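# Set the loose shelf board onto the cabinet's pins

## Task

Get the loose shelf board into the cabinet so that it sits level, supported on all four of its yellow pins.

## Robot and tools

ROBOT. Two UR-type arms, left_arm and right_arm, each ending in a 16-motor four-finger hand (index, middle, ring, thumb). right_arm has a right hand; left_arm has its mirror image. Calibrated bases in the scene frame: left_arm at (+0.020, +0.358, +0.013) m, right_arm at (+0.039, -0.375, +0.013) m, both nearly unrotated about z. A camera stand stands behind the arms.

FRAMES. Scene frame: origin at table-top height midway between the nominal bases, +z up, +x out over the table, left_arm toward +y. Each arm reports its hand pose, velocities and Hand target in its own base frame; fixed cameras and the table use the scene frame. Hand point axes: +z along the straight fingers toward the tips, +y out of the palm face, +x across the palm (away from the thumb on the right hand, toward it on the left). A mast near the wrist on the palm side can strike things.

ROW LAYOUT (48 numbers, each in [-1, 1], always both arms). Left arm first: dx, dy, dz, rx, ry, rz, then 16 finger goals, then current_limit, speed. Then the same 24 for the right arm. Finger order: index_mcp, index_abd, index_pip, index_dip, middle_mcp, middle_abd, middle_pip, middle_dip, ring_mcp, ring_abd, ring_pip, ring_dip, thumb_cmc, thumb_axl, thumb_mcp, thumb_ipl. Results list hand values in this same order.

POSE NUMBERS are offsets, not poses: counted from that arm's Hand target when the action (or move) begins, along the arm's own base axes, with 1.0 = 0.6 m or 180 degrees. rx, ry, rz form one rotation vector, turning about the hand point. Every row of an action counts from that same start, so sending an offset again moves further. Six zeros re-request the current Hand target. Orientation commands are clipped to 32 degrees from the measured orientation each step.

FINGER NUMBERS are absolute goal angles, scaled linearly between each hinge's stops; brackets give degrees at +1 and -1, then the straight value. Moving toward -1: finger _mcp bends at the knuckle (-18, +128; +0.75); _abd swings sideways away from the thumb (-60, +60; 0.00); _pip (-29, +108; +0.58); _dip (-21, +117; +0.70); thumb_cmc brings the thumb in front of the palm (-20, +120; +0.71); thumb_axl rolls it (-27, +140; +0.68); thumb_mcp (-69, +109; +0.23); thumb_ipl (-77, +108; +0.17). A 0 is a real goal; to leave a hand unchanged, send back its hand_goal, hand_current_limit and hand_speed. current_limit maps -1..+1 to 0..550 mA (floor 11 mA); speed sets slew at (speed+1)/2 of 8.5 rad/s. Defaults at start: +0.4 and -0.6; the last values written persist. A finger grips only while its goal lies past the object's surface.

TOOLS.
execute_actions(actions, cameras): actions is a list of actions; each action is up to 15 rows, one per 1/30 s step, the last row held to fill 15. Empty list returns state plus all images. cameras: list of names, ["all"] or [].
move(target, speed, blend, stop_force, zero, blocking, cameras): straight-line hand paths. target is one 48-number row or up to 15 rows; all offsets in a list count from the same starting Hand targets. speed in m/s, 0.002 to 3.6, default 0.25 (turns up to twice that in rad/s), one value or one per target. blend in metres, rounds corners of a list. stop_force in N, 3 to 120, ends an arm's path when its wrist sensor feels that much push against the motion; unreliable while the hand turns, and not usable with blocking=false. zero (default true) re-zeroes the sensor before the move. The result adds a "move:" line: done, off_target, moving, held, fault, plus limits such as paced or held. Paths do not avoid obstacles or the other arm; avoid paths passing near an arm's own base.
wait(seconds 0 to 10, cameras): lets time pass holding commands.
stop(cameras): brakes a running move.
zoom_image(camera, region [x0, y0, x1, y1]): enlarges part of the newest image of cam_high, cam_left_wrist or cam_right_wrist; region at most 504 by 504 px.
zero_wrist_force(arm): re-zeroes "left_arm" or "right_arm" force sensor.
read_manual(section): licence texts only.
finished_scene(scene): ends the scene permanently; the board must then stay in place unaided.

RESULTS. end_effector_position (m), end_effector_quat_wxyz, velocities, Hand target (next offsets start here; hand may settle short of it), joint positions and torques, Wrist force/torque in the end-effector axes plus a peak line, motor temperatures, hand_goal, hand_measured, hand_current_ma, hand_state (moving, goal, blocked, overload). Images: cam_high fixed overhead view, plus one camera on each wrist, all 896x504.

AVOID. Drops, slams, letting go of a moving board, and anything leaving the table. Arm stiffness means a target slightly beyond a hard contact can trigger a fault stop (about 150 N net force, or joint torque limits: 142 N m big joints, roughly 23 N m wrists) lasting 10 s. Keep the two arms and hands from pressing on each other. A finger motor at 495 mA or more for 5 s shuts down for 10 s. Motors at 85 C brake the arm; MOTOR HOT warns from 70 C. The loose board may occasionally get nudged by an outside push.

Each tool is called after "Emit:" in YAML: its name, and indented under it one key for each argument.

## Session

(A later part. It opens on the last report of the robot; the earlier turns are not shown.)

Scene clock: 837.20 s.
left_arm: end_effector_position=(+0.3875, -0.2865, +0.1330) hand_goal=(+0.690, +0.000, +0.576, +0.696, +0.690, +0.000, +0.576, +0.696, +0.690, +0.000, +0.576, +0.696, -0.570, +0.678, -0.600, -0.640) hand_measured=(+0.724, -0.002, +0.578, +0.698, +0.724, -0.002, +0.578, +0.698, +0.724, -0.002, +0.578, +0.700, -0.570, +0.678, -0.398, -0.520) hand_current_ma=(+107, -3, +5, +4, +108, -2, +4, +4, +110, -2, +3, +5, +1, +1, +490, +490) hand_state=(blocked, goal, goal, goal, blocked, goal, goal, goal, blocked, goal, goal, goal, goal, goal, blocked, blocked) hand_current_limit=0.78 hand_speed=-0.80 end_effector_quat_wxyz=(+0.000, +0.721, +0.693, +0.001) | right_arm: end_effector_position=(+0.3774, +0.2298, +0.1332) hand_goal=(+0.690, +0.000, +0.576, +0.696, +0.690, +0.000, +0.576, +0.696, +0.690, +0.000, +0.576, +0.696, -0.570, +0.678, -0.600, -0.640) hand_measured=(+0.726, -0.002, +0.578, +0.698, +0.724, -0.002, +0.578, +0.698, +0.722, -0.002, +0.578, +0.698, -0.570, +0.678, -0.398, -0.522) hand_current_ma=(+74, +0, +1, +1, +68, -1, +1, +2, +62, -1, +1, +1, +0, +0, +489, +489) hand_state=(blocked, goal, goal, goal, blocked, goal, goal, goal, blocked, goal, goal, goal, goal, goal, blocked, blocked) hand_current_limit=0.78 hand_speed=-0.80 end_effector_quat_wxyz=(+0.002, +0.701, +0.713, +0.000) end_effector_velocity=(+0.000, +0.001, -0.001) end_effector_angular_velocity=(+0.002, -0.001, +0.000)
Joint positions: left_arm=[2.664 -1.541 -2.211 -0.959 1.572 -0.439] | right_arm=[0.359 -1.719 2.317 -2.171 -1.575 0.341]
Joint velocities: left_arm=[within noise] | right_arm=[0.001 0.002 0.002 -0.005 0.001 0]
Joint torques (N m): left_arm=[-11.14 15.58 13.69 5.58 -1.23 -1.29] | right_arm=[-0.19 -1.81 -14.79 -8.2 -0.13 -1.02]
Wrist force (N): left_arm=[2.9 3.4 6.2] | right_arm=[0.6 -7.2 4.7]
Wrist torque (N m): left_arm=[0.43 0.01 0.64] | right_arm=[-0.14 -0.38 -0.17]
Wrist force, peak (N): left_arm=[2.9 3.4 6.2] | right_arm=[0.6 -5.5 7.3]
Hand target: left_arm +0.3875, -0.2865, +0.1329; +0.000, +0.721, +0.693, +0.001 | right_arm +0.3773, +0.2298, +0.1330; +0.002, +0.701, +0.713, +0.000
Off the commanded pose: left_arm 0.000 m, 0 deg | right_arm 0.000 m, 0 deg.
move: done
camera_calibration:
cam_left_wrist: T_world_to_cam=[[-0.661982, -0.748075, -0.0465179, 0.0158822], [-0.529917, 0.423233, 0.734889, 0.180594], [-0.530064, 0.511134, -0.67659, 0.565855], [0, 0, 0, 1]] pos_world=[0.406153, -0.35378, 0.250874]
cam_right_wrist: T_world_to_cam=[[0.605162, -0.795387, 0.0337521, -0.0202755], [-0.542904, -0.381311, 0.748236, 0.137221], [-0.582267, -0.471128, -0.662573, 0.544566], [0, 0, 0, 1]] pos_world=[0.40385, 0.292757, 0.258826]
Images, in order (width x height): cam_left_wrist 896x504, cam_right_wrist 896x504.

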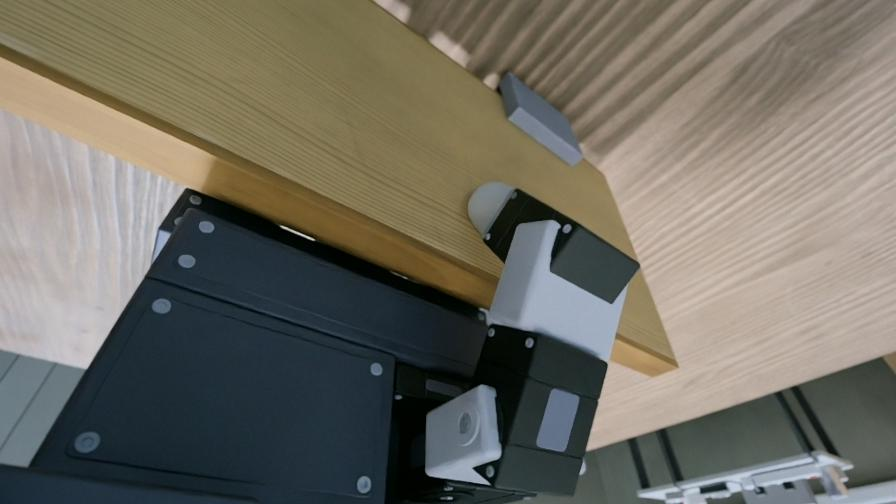

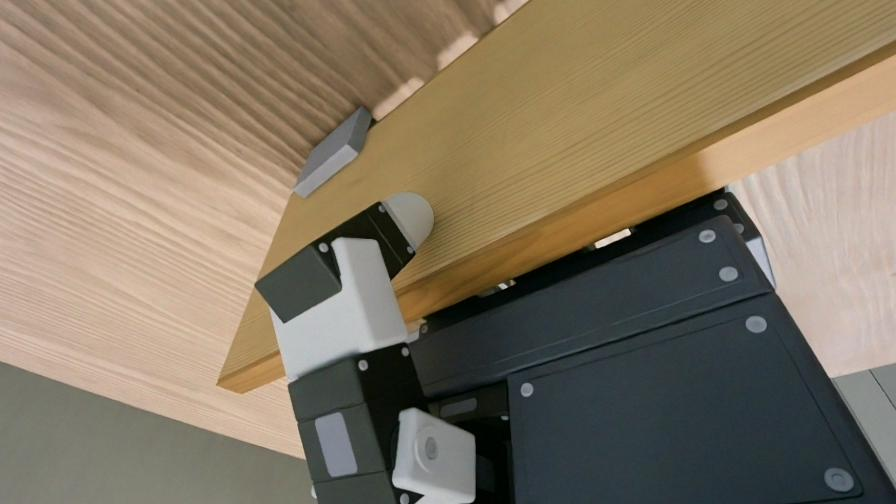

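Emit:
move:
  target:
    - [-0.0003,0,0.1333,0,0,0,0.69,0,0.576,0.696,0.69,0,0.576,0.696,0.69,0,0.576,0.696,-0.571,0.678,-0.6,-0.64,0.78,-0.8,-0.001,0,0.1333,0,0,0,0.69,0,0.576,0.696,0.69,0,0.576,0.696,0.69,0,0.576,0.696,-0.571,0.678,-0.6,-0.64,0.78,-0.8]
  speed: 0.03
  cameras: ["cam_left_wrist","cam_right_wrist"]

Scene clock: 847.60 s.
left_arm: end_effector_position=(+0.3873, -0.2865, +0.2130) hand_goal=(+0.690, +0.000, +0.576, +0.696, +0.690, +0.000, +0.576, +0.696, +0.690, +0.000, +0.576, +0.696, -0.570, +0.678, -0.600, -0.640) hand_measured=(+0.706, -0.002, +0.578, +0.698, +0.706, -0.002, +0.578, +0.698, +0.706, -0.002, +0.578, +0.700, -0.570, +0.678, -0.398, -0.520) hand_current_ma=(+45, -3, +4, +4, +44, -2, +4, +4, +42, -2, +3, +5, +1, +1, +490, +489) hand_state=(goal, goal, goal, goal, goal, goal, goal, goal, goal, goal, goal, goal, goal, goal, blocked, blocked) hand_current_limit=0.78 hand_speed=-0.80 end_effector_quat_wxyz=(+0.000, +0.721, +0.693, +0.001) | right_arm: end_effector_position=(+0.3767, +0.2298, +0.2132) hand_goal=(+0.690, +0.000, +0.576, +0.696, +0.690, +0.000, +0.576, +0.696, +0.690, +0.000, +0.576, +0.696, -0.570, +0.678, -0.600, -0.640) hand_measured=(+0.706, -0.002, +0.578, +0.698, +0.704, -0.002, +0.578, +0.698, +0.700, -0.002, +0.578, +0.698, -0.570, +0.680, -0.398, -0.522) hand_current_ma=(+22, +0, +1, +1, +17, -1, +1, +2, +12, -1, +1, +1, +0, +1, +490, +489) hand_state=(goal, goal, goal, goal, goal, goal, goal, goal, goal, goal, goal, goal, goal, goal, blocked, blocked) hand_current_limit=0.78 hand_speed=-0.80 end_effector_quat_wxyz=(+0.002, +0.701, +0.713, +0.000) end_effector_velocity=(+0.000, +0.000, -0.001) end_effector_angular_velocity=(+0.001, +0.000, +0.001)
Joint positions: left_arm=[2.664 -1.435 -2.075 -1.202 1.572 -0.439] | right_arm=[0.36 -1.83 2.171 -1.914 -1.575 0.342]
Joint velocities: left_arm=[within noise] | right_arm=[0.001 0.001 0.003 -0.005 0.001 0]
Joint torques (N m): left_arm=[-13.01 14.1 18.77 5.92 -0.09 -1.35] | right_arm=[4.92 0.57 -15.84 -6.26 -0.5 1.57]
Wrist force (N): left_arm=[2.2 1.0 6.3] | right_arm=[0.9 1.6 5.8]
Wrist torque (N m): left_arm=[0.10 -0.04 0.46] | right_arm=[-0.25 -0.26 0.13]
Wrist force, peak (N): left_arm=[0.9 2.6 7.5] | right_arm=[0.1 -5.5 7.4]
Hand target: left_arm +0.3873, -0.2865, +0.2129; +0.000, +0.721, +0.693, +0.001 | right_arm +0.3767, +0.2298, +0.2129; +0.002, +0.701, +0.713, +0.000
Off the commanded pose: left_arm 0.000 m, 0 deg | right_arm 0.000 m, 0 deg.
move: done
camera_calibration:
cam_left_wrist: T_world_to_cam=[[-0.661982, -0.748075, -0.0465179, 0.0194712], [-0.529917, 0.423233, 0.734889, 0.121697], [-0.530064, 0.511134, -0.67659, 0.619876], [0, 0, 0, 1]] pos_world=[0.405953, -0.35378, 0.330874]
cam_right_wrist: T_world_to_cam=[[0.605162, -0.795387, 0.0337521, -0.022552], [-0.542904, -0.381311, 0.748236, 0.0769818], [-0.582267, -0.471128, -0.662573, 0.597164], [0, 0, 0, 1]] pos_world=[0.40315, 0.292757, 0.338826]
Images, in order (width x height): cam_left_wrist 896x504, cam_right_wrist 896x504.

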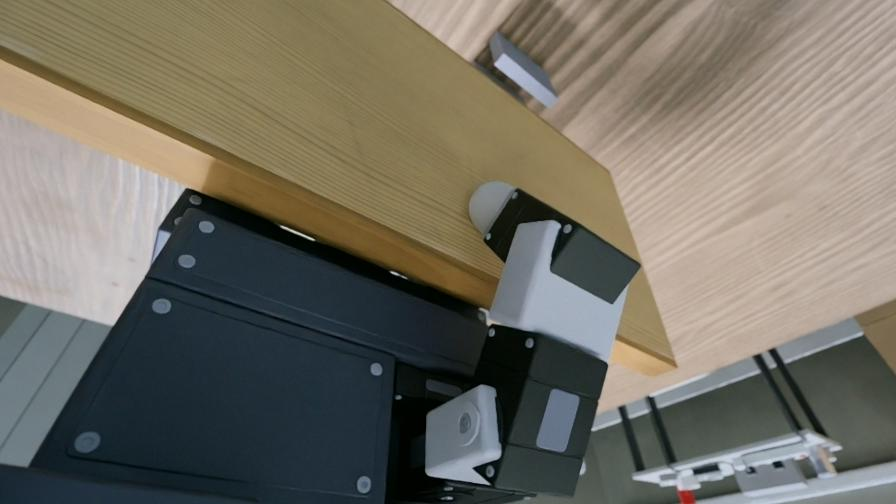

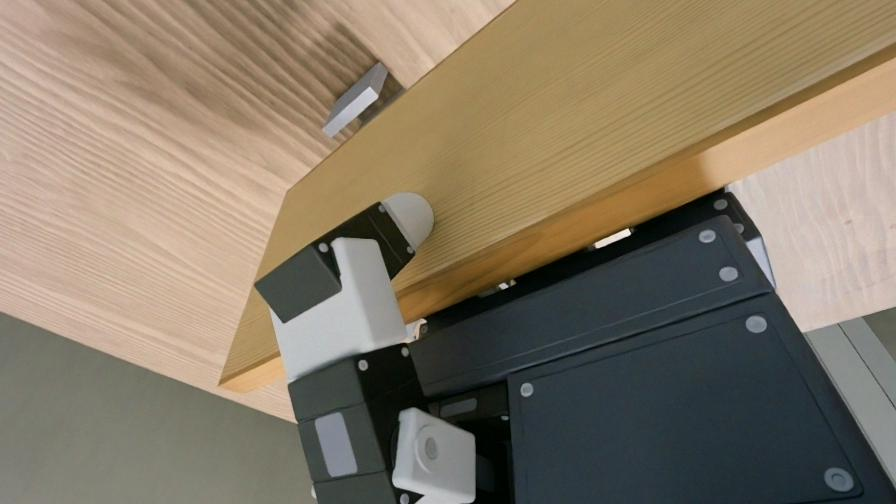

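Emit:
move:
  target:
    - [0,0,0.1485,-0.0198,-0.4996,0,0.69,0,0.576,0.696,0.69,0,0.576,0.696,0.69,0,0.576,0.696,-0.571,0.678,-0.6,-0.64,0.78,-0.8,0,0,0.1485,0.0085,-0.4999,0,0.69,0,0.576,0.696,0.69,0,0.576,0.696,0.69,0,0.576,0.696,-0.571,0.678,-0.6,-0.64,0.78,-0.8]
  speed: 0.1
  cameras: ["all"]

Scene clock: 866.60 s.
left_arm: end_effector_position=(+0.3874, -0.2865, +0.3020) hand_goal=(+0.690, +0.000, +0.576, +0.696, +0.690, +0.000, +0.576, +0.696, +0.690, +0.000, +0.576, +0.696, -0.570, +0.678, -0.600, -0.640) hand_measured=(+0.724, -0.002, +0.578, +0.698, +0.724, -0.002, +0.578, +0.698, +0.724, -0.002, +0.578, +0.700, -0.570, +0.694, -0.398, -0.520) hand_current_ma=(+105, -2, +4, +4, +108, -2, +4, +4, +112, -1, +3, +5, +1, +48, +489, +489) hand_state=(blocked, goal, goal, goal, blocked, goal, goal, goal, blocked, goal, goal, goal, goal, goal, blocked, blocked) hand_current_limit=0.78 hand_speed=-0.80 end_effector_quat_wxyz=(+0.510, +0.509, +0.490, +0.490) | right_arm: end_effector_position=(+0.3768, +0.2298, +0.3020) hand_goal=(+0.690, +0.000, +0.576, +0.696, +0.690, +0.000, +0.576, +0.696, +0.690, +0.000, +0.576, +0.696, -0.570, +0.678, -0.600, -0.640) hand_measured=(+0.724, -0.002, +0.578, +0.698, +0.716, -0.002, +0.580, +0.698, +0.712, -0.002, +0.584, +0.698, -0.570, +0.692, -0.398, -0.522) hand_current_ma=(+65, +0, +1, +1, +48, +0, +2, +2, +36, -1, +8, +1, +0, +21, +489, +490) hand_state=(blocked, goal, goal, goal, blocked, goal, goal, goal, blocked, goal, goal, goal, goal, goal, blocked, blocked) hand_current_limit=0.78 hand_speed=-0.80 end_effector_quat_wxyz=(+0.497, +0.496, +0.503, +0.504)
Joint positions: left_arm=[2.457 -2.206 -2.354 1.419 2.216 0] | right_arm=[0.559 -0.952 2.496 -4.689 -2.116 -0.003]
Joint torques (N m): left_arm=[-13.28 35.58 3.96 4.53 2.52 0.49] | right_arm=[5.5 -37.07 8.75 -4.02 -0.66 0.63]
Wrist force (N): left_arm=[1.6 -6.6 0.3] | right_arm=[3.7 -4.7 -0.7]
Wrist torque (N m): left_arm=[0.27 -0.27 0.68] | right_arm=[0.16 -0.24 0.27]
Wrist force, peak (N): left_arm=[5.7 -8.1 1.0] | right_arm=[5.5 -4.4 -0.9]
Hand target: left_arm +0.3873, -0.2865, +0.3020; +0.510, +0.509, +0.490, +0.490 | right_arm +0.3767, +0.2298, +0.3020; +0.497, +0.496, +0.503, +0.504
Off the commanded pose: left_arm 0.000 m, 0 deg | right_arm 0.000 m, 0 deg.
move: done
camera_calibration:
cam_left_wrist: T_world_to_cam=[[0.0157323, -0.774971, -0.631801, -0.0697922], [-0.718602, 0.430601, -0.546071, 0.51833], [0.695243, 0.462605, -0.550122, 0.15329], [0, 0, 0, 1]] pos_world=[0.266997, -0.348193, 0.323279]
cam_right_wrist: T_world_to_cam=[[-0.0197735, -0.805954, 0.591648, 0.0438373], [-0.7422, -0.38466, -0.548795, 0.478084], [0.669887, -0.449973, -0.590573, 0.157693], [0, 0, 0, 1]] pos_world=[0.250064, 0.290188, 0.329564]

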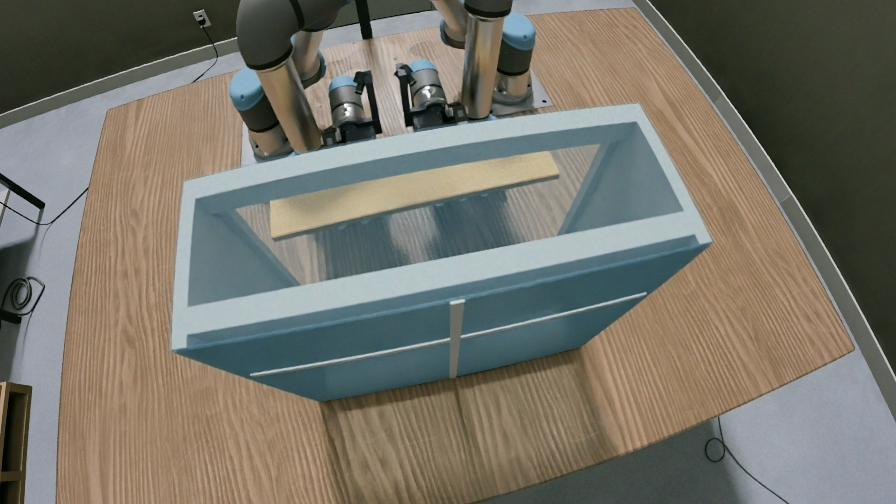

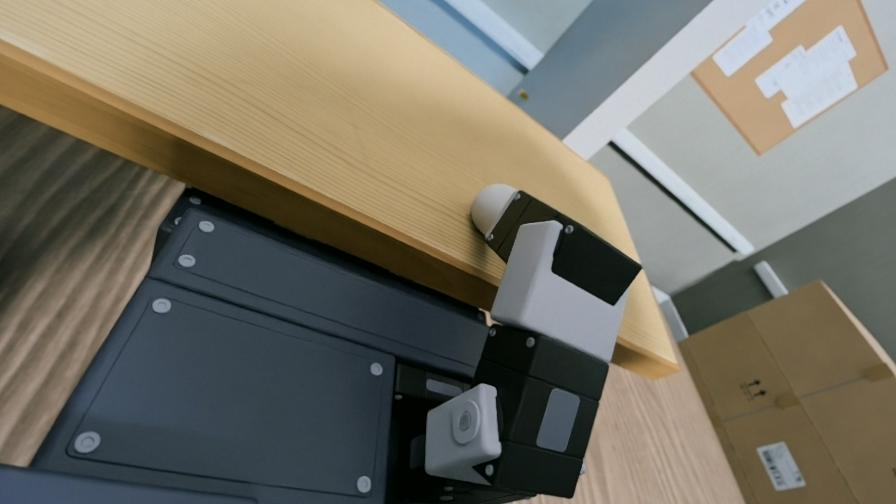

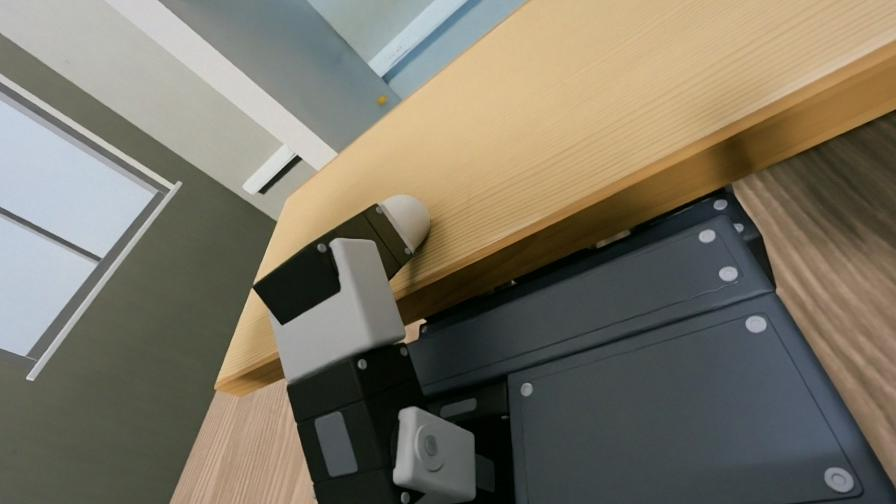

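Emit:
move:
  target:
    - [0,0,0,0,0,0,0.722,0,0.576,0.696,0.722,0,0.576,0.696,0.722,0,0.576,0.696,-0.571,0.678,-0.6,-0.64,0.78,-0.8,0,0,0,0,0,0,0.722,0,0.576,0.696,0.722,0,0.576,0.696,0.722,0,0.576,0.696,-0.571,0.678,-0.6,-0.64,0.78,-0.8]
  cameras: ["all"]

Emit:
zoom_image:
  camera: "cam_left_wrist"
  region: [370, 0, 874, 400]

Emit:
zoom_image:
  camera: "cam_right_wrist"
  region: [100, 0, 604, 400]

Scene clock: 896.77 s.
left_arm: end_effector_position=(+0.3873, -0.2865, +0.3020) hand_goal=(+0.722, +0.000, +0.576, +0.696, +0.722, +0.000, +0.576, +0.696, +0.722, +0.000, +0.576, +0.696, -0.570, +0.678, -0.600, -0.640) hand_measured=(+0.752, -0.002, +0.578, +0.698, +0.754, -0.002, +0.578, +0.698, +0.754, -0.002, +0.578, +0.700, -0.570, +0.694, -0.398, -0.520) hand_current_ma=(+94, -2, +4, +4, +97, -2, +4, +4, +98, -1, +3, +5, +1, +48, +490, +490) hand_state=(blocked, goal, goal, goal, blocked, goal, goal, goal, blocked, goal, goal, goal, goal, goal, blocked, blocked) hand_current_limit=0.78 hand_speed=-0.80 end_effector_quat_wxyz=(+0.510, +0.509, +0.490, +0.490) | right_arm: end_effector_position=(+0.3767, +0.2298, +0.3021) hand_goal=(+0.722, +0.000, +0.576, +0.696, +0.722, +0.000, +0.576, +0.696, +0.722, +0.000, +0.576, +0.696, -0.570, +0.678, -0.600, -0.640) hand_measured=(+0.752, -0.002, +0.578, +0.698, +0.746, -0.002, +0.580, +0.698, +0.740, -0.002, +0.584, +0.698, -0.570, +0.692, -0.398, -0.522) hand_current_ma=(+56, +0, +1, +1, +40, +0, +3, +2, +29, -1, +8, +1, +0, +21, +490, +490) hand_state=(blocked, goal, goal, goal, blocked, goal, goal, goal, goal, goal, goal, goal, goal, goal, blocked, blocked) hand_current_limit=0.78 hand_speed=-0.80 end_effector_quat_wxyz=(+0.497, +0.496, +0.503, +0.504)
Joint positions: left_arm=[2.457 -2.206 -2.354 1.419 2.217 0] | right_arm=[0.559 -0.952 2.496 -4.689 -2.116 -0.003]
Joint torques (N m): left_arm=[-13 36.15 7.01 4.23 0.32 0.81] | right_arm=[4.88 -39.52 7.7 -2.38 -0.68 -1.34]
Wrist force (N): left_arm=[2.6 -6.1 0.3] | right_arm=[2.8 -5.2 -0.8]
Wrist torque (N m): left_arm=[0.26 -0.29 0.67] | right_arm=[0.17 -0.20 0.19]
Wrist force, peak (N): left_arm=[2.7 -7.1 0.2] | right_arm=[2.9 -6.1 -1.0]
Hand target: left_arm +0.3873, -0.2865, +0.3020; +0.510, +0.509, +0.490, +0.490 | right_arm +0.3767, +0.2298, +0.3020; +0.497, +0.496, +0.503, +0.504
Off the commanded pose: left_arm 0.000 m, 0 deg | right_arm 0.000 m, 0 deg.
move: done
camera_calibration:
cam_left_wrist: T_world_to_cam=[[0.0158097, -0.774908, -0.631877, -0.0697647], [-0.718477, 0.430694, -0.546163, 0.518287], [0.695371, 0.462623, -0.549944, 0.153274], [0, 0, 0, 1]] pos_world=[0.266898, -0.348193, 0.323278]
cam_right_wrist: T_world_to_cam=[[-0.0198463, -0.806012, 0.591567, 0.0437575], [-0.742086, -0.384637, -0.548965, 0.478047], [0.670011, -0.449888, -0.590496, 0.157693], [0, 0, 0, 1]] pos_world=[0.249964, 0.290088, 0.329663]

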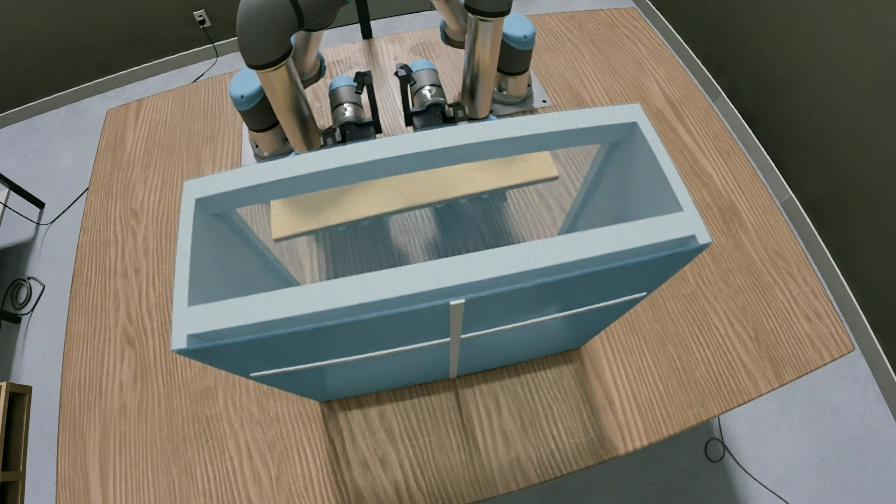

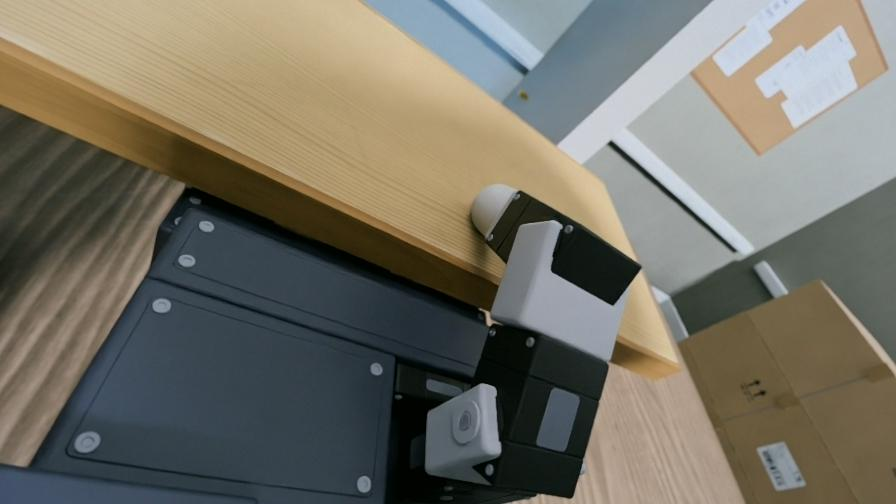

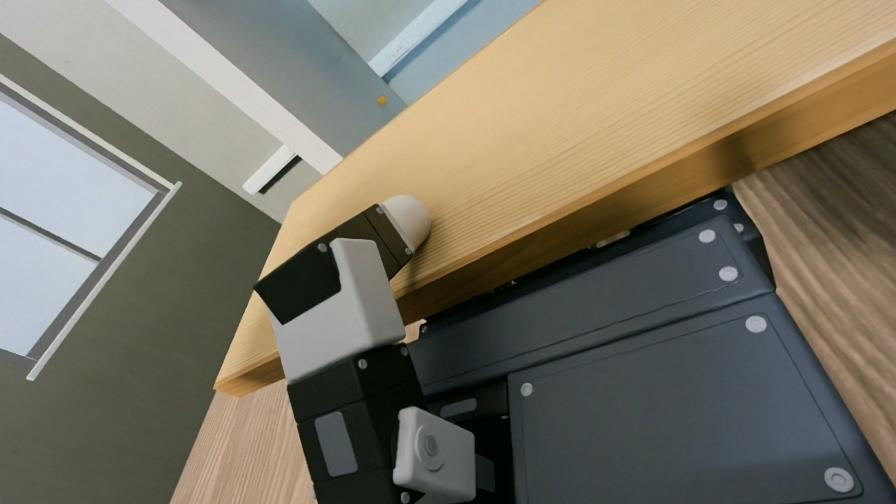

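Scaled by 1.000.

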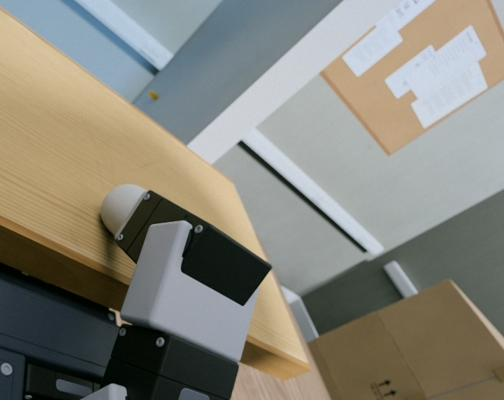

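Scaled by 1.000.

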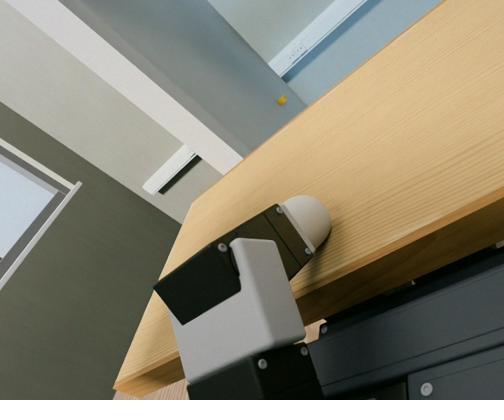

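Emit:
move:
  target:
    - [-0.0063,-0.1667,0,0,0,0,0.722,0,0.576,0.696,0.722,0,0.576,0.696,0.722,0,0.576,0.696,-0.571,0.678,-0.6,-0.64,0.78,-0.8,0.0033,-0.1667,0,0,0,0,0.722,0,0.576,0.696,0.722,0,0.576,0.696,0.722,0,0.576,0.696,-0.571,0.678,-0.6,-0.64,0.78,-0.8]
  speed: 0.12
  cameras: ["cam_left_wrist","cam_right_wrist"]

Emit:
zoom_image:
  camera: "cam_left_wrist"
  region: [370, 0, 874, 400]

Emit:
zoom_image:
  camera: "cam_right_wrist"
  region: [100, 0, 604, 400]

Scene clock: 913.37 s.
left_arm: end_effector_position=(+0.3837, -0.3816, +0.3020) hand_goal=(+0.722, +0.000, +0.576, +0.696, +0.722, +0.000, +0.576, +0.696, +0.722, +0.000, +0.576, +0.696, -0.570, +0.678, -0.600, -0.640) hand_measured=(+0.756, -0.002, +0.578, +0.698, +0.756, -0.002, +0.578, +0.698, +0.758, +0.000, +0.578, +0.700, -0.562, +0.728, -0.398, -0.520) hand_current_ma=(+109, -2, +4, +4, +110, -1, +4, +4, +113, -1, +3, +5, +16, +208, +490, +489) hand_state=(blocked, goal, goal, goal, blocked, goal, goal, goal, blocked, goal, goal, goal, goal, blocked, blocked, blocked) hand_current_limit=0.78 hand_speed=-0.80 end_effector_quat_wxyz=(+0.510, +0.509, +0.490, +0.490) | right_arm: end_effector_position=(+0.3780, +0.1488, +0.3022) hand_goal=(+0.722, +0.000, +0.576, +0.696, +0.722, +0.000, +0.576, +0.696, +0.722, +0.000, +0.576, +0.696, -0.570, +0.678, -0.600, -0.640) hand_measured=(+0.754, +0.000, +0.578, +0.698, +0.752, +0.000, +0.580, +0.698, +0.748, +0.000, +0.584, +0.698, -0.566, +0.738, -0.398, -0.526) hand_current_ma=(+64, +0, +1, +1, +54, +0, +3, +2, +44, +0, +7, +1, +3, +188, +489, +490) hand_state=(blocked, goal, goal, goal, blocked, goal, goal, goal, blocked, goal, goal, goal, goal, blocked, blocked, blocked) hand_current_limit=0.78 hand_speed=-0.80 end_effector_quat_wxyz=(+0.498, +0.497, +0.502, +0.503)
Joint positions: left_arm=[2.261 -2.271 -2.107 1.237 2.412 0] | right_arm=[0.216 -0.926 2.687 -4.905 -1.775 0]
Joint torques (N m): left_arm=[2.71 43.37 15.52 2.96 -0.53 -1.43] | right_arm=[-6.85 -37.26 -9.26 -1.21 1.32 1.68]
Wrist force (N): left_arm=[1.2 -4.8 1.2] | right_arm=[3.2 -7.3 -1.1]
Wrist torque (N m): left_arm=[0.14 -0.09 0.48] | right_arm=[0.16 -0.20 -0.25]
Wrist force, peak (N): left_arm=[8.1 -5.3 0.1] | right_arm=[3.5 -7.8 -1.4]
Hand target: left_arm +0.3837, -0.3816, +0.3020; +0.510, +0.509, +0.490, +0.490 (not the last commanded pose) | right_arm +0.3780, +0.1488, +0.3023; +0.498, +0.497, +0.502, +0.503 (not the last commanded pose)
Off the commanded pose: left_arm 0.005 m, 0 deg | right_arm 0.019 m, 0 deg.
move: held (right_arm; a check stopped the path), off_target (left_arm; braked when a check withheld steps of right_arm); limits=held
pose unreachable (right arm): on one or more control steps of this call, first in action 0 (counted from 0), this arm could not follow its commanded pose, so it was not sent that pose on those steps. It may still have moved: this result reports where it is.
cause: moving toward the commanded pose would bring two parts of the arm too close to each other (joints 3 (elbow) to 5 (wrist 2) lie between them).
camera_calibration:
cam_left_wrist: T_world_to_cam=[[0.0156563, -0.774941, -0.63184, -0.143388], [-0.718435, 0.430781, -0.546148, 0.556683], [0.695417, 0.462487, -0.550001, 0.199719], [0, 0, 0, 1]] pos_world=[0.263298, -0.443293, 0.323278]
cam_right_wrist: T_world_to_cam=[[-0.0214483, -0.806462, 0.590896, -0.0206308], [-0.743607, -0.382194, -0.548614, 0.448085], [0.668273, -0.451162, -0.591493, 0.121643], [0, 0, 0, 1]] pos_world=[0.251466, 0.209498, 0.329967]
Images, in order (width x height): cam_left_wrist 896x504, cam_right_wrist 896x504.

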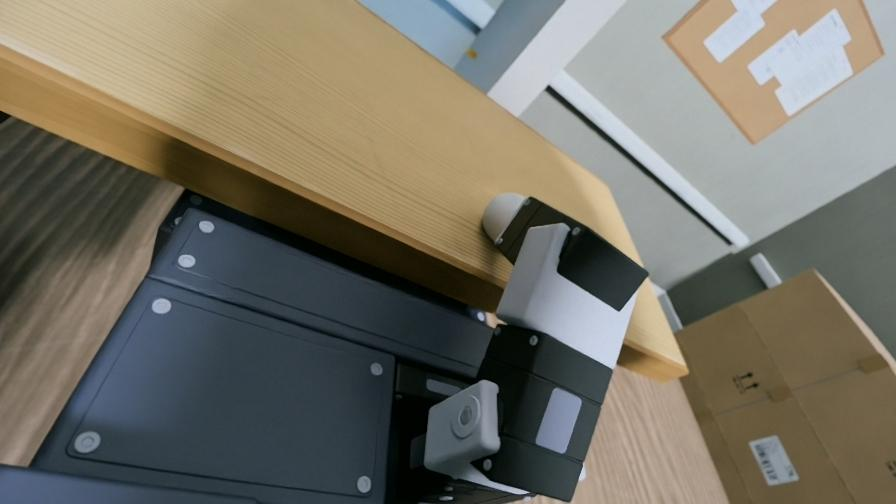

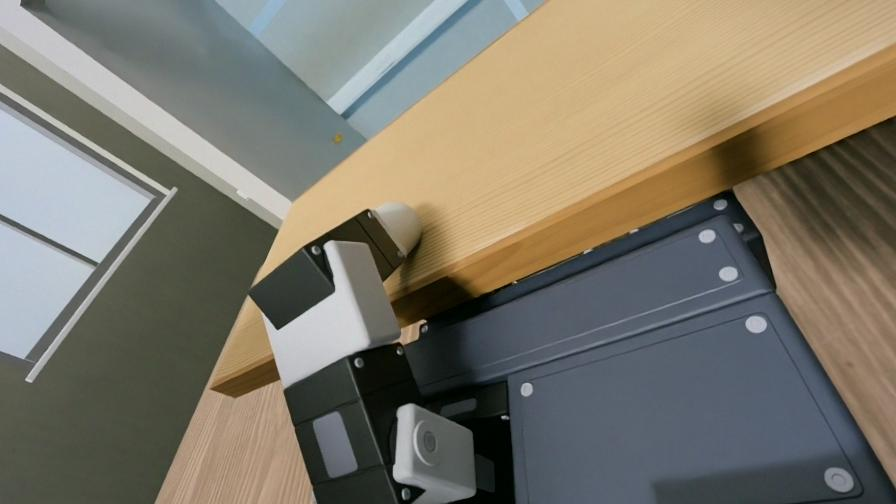

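Scaled by 1.000.

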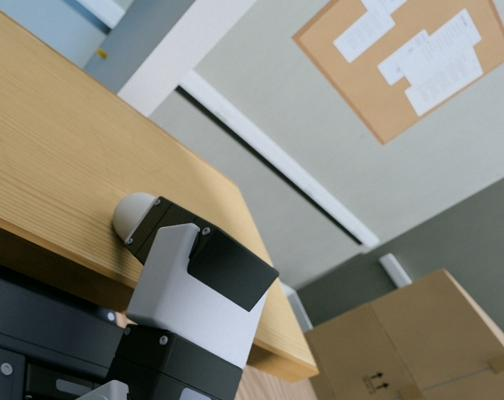

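Scaled by 1.000.

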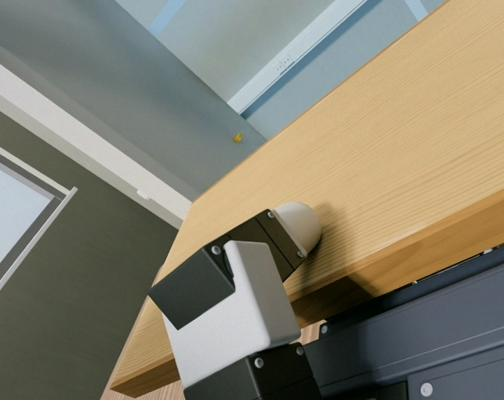

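Emit:
zoom_image:
  camera: "cam_left_wrist"
  region: [430, 0, 650, 130]

Emit:
zoom_image:
  camera: "cam_right_wrist"
  region: [0, 0, 400, 230]

Emit:
move:
  target:
    - [0.006,0.1585,0,0,0,0,0.722,0,0.576,0.696,0.722,0,0.576,0.696,0.722,0,0.576,0.696,-0.571,0.678,-0.6,-0.64,0.78,-0.8,-0.0022,0.135,-0.0005,0,0,0,0.722,0,0.576,0.696,0.722,0,0.576,0.696,0.722,0,0.576,0.696,-0.571,0.678,-0.6,-0.64,0.78,-0.8]
  speed: 0.1
  cameras: ["all"]

Emit:
zoom_image:
  camera: "cam_left_wrist"
  region: [470, 0, 750, 180]

Emit:
zoom_image:
  camera: "cam_right_wrist"
  region: [80, 0, 480, 230]

Scaled by 2.291 from the camera's 896x504 image, which has a finer 1280x720 frame.

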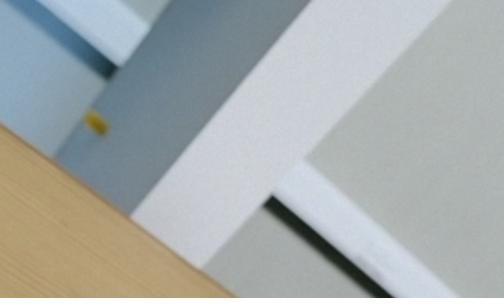

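Scaled by 1.260 from the camera's 896x504 image, which has a finer 1280x720 frame.

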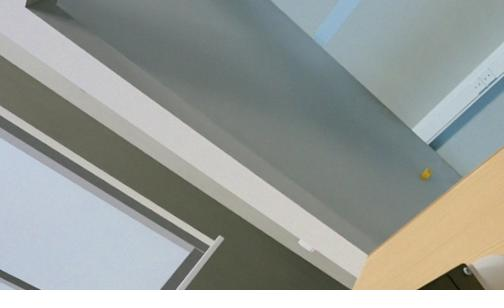

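Scene clock: 937.50 s.
left_arm: end_effector_position=(+0.3873, -0.2865, +0.3020) hand_goal=(+0.722, +0.000, +0.576, +0.696, +0.722, +0.000, +0.576, +0.696, +0.722, +0.000, +0.576, +0.696, -0.570, +0.678, -0.600, -0.640) hand_measured=(+0.758, -0.002, +0.578, +0.698, +0.758, +0.000, +0.578, +0.698, +0.760, +0.000, +0.578, +0.700, -0.568, +0.698, -0.398, -0.524) hand_current_ma=(+115, -2, +4, +4, +118, -1, +4, +4, +123, -1, +3, +5, +2, +67, +490, +490) hand_state=(blocked, goal, goal, goal, blocked, goal, goal, goal, blocked, goal, goal, goal, goal, blocked, blocked, blocked) hand_current_limit=0.78 hand_speed=-0.80 end_effector_quat_wxyz=(+0.510, +0.509, +0.490, +0.490) | right_arm: end_effector_position=(+0.3767, +0.2297, +0.3020) hand_goal=(+0.722, +0.000, +0.576, +0.696, +0.722, +0.000, +0.576, +0.696, +0.722, +0.000, +0.576, +0.696, -0.570, +0.678, -0.600, -0.640) hand_measured=(+0.758, +0.000, +0.578, +0.698, +0.752, +0.000, +0.580, +0.698, +0.748, -0.006, +0.584, +0.698, -0.570, +0.684, -0.398, -0.528) hand_current_ma=(+70, +0, +1, +1, +55, +0, +3, +2, +45, -4, +7, +1, +0, +6, +490, +490) hand_state=(blocked, goal, goal, goal, blocked, goal, goal, goal, blocked, goal, goal, goal, goal, goal, blocked, blocked) hand_current_limit=0.78 hand_speed=-0.80 end_effector_quat_wxyz=(+0.498, +0.497, +0.502, +0.503)
Joint positions: left_arm=[2.457 -2.206 -2.354 1.419 2.217 0] | right_arm=[0.561 -0.952 2.494 -4.686 -2.121 -0.001]
Joint torques (N m): left_arm=[1.18 30.55 2.74 2.64 -0.41 1.42] | right_arm=[4.92 -14.94 -1.57 -2.87 -0.59 1.72]
Wrist force (N): left_arm=[3.1 -6.8 0.8] | right_arm=[1.9 -4.9 -1.7]
Wrist torque (N m): left_arm=[0.17 -0.09 0.81] | right_arm=[0.28 -0.21 0.04]
Wrist force, peak (N): left_arm=[3.1 -6.8 0.8] | right_arm=[7.4 -6.1 -0.9]
Hand target: left_arm +0.3873, -0.2865, +0.3020; +0.510, +0.509, +0.490, +0.490 | right_arm +0.3767, +0.2298, +0.3020; +0.498, +0.497, +0.502, +0.503
Off the commanded pose: left_arm 0.000 m, 0 deg | right_arm 0.000 m, 0 deg.
move: done
camera_calibration:
cam_left_wrist: T_world_to_cam=[[0.0158673, -0.774997, -0.631765, -0.0697843], [-0.718513, 0.43056, -0.546221, 0.518324], [0.695333, 0.462598, -0.550014, 0.153353], [0, 0, 0, 1]] pos_world=[0.266898, -0.348193, 0.323379]
cam_right_wrist: T_world_to_cam=[[-0.0217997, -0.806423, 0.590937, 0.0447666], [-0.743581, -0.382027, -0.548764, 0.477923], [0.66829, -0.451373, -0.591313, 0.158889], [0, 0, 0, 1]] pos_world=[0.250166, 0.290399, 0.329766]

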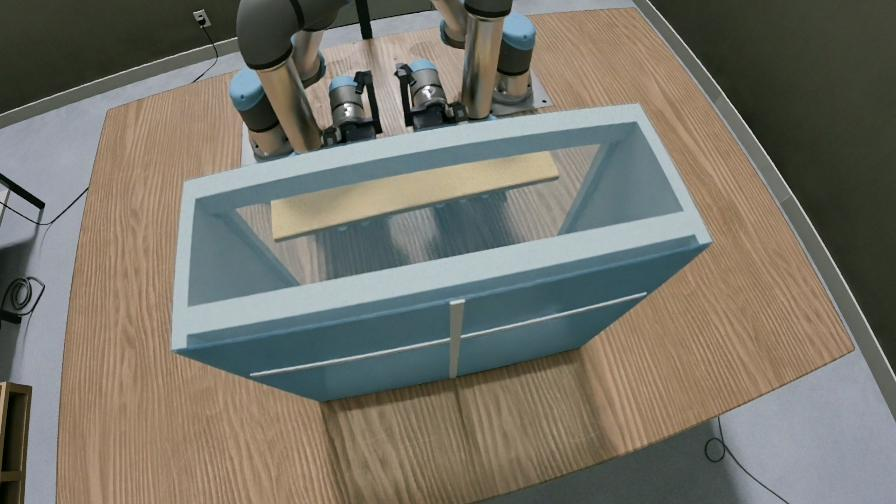

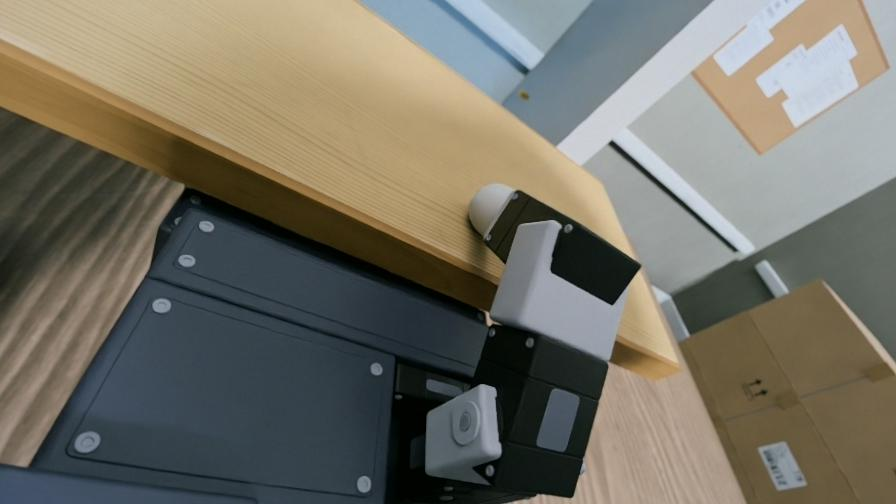

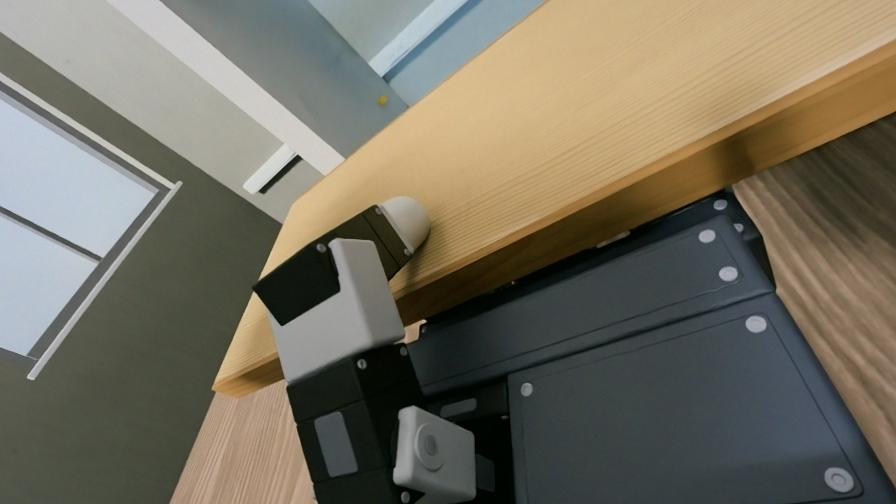

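Scaled by 1.800 from the camera's 896x504 image, which has a finer 1280x720 frame.

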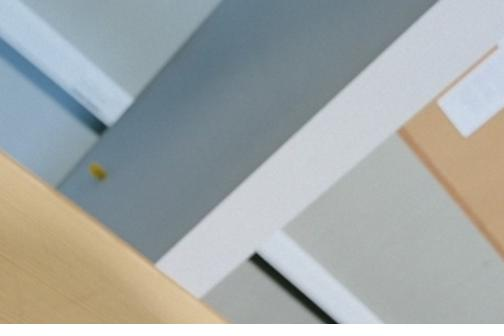

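Scaled by 1.260 from the camera's 896x504 image, which has a finer 1280x720 frame.

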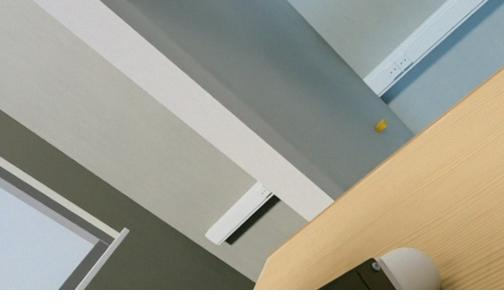

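Emit:
zoom_image:
  camera: "cam_right_wrist"
  region: [230, 60, 430, 200]

Emit:
zoom_image:
  camera: "cam_right_wrist"
  region: [90, 0, 250, 90]

Emit:
zoom_image:
  camera: "cam_left_wrist"
  region: [500, 60, 620, 170]

Emit:
zoom_image:
  camera: "cam_left_wrist"
  region: [600, 0, 760, 90]

Scaled by 2.520 from the camera's 896x504 image, which has a finer 1280x720 frame.

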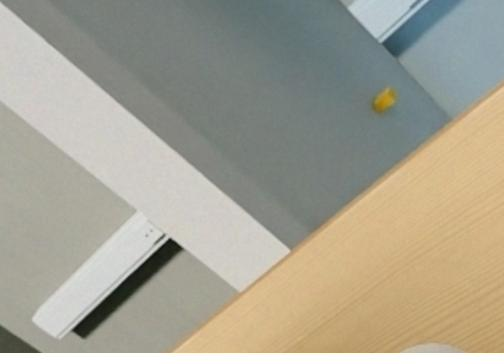

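Scaled by 3.150 from the camera's 896x504 image, which has a finer 1280x720 frame.

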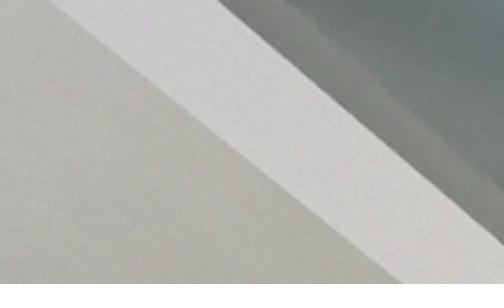

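Scaled by 4.200 from the camera's 896x504 image, which has a finer 1280x720 frame.

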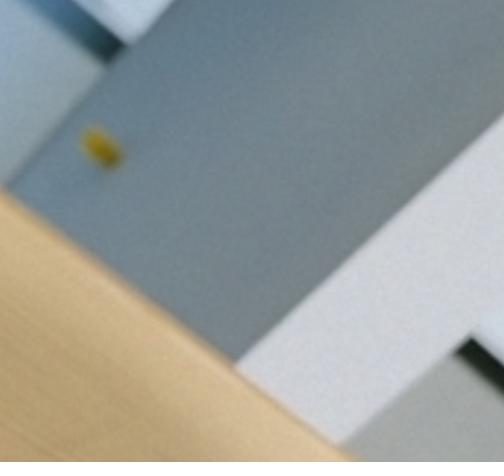

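Scaled by 3.150 from the camera's 896x504 image, which has a finer 1280x720 frame.

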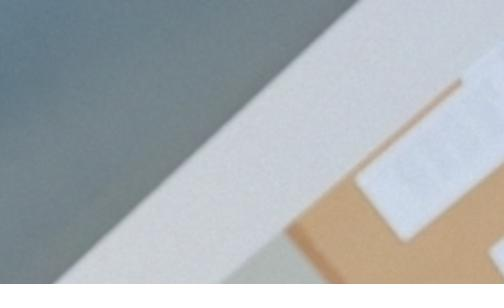

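Emit:
zoom_image:
  camera: "cam_high"
  region: [170, 150, 370, 310]

Emit:
zoom_image:
  camera: "cam_high"
  region: [500, 90, 720, 270]

Emit:
zoom_image:
  camera: "cam_high"
  region: [160, 260, 360, 420]

Emit:
zoom_image:
  camera: "cam_high"
  region: [540, 200, 720, 370]

Scaled by 2.520 from the camera's 896x504 image, which has a finer 1280x720 frame.

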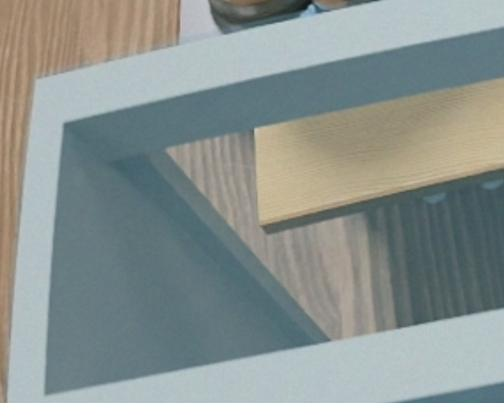

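Scaled by 2.291 from the camera's 896x504 image, which has a finer 1280x720 frame.

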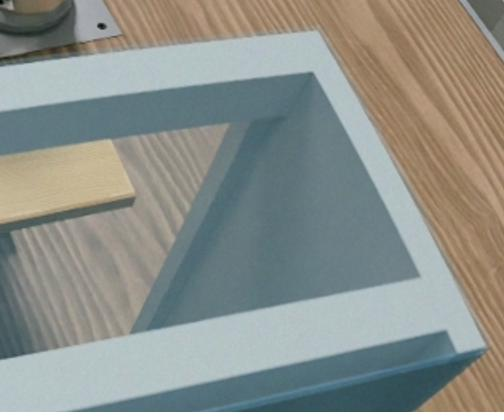

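Scaled by 2.520 from the camera's 896x504 image, which has a finer 1280x720 frame.

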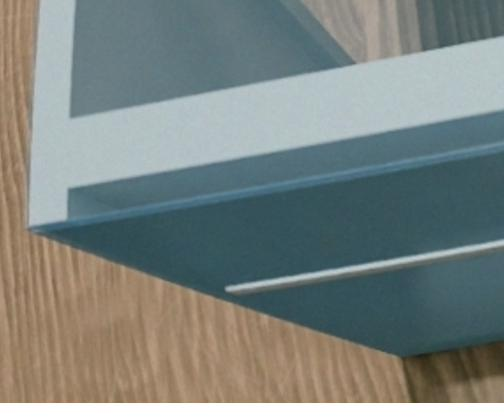

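Scaled by 2.800 from the camera's 896x504 image, which has a finer 1280x720 frame.

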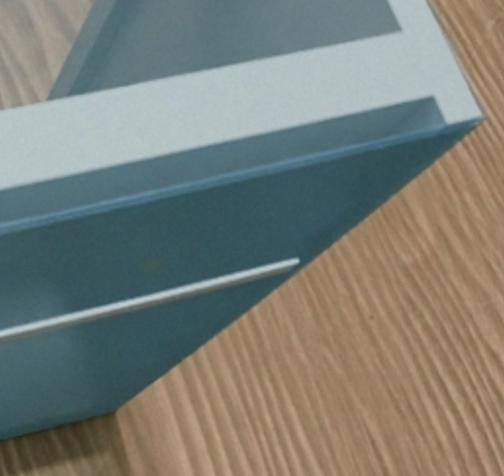

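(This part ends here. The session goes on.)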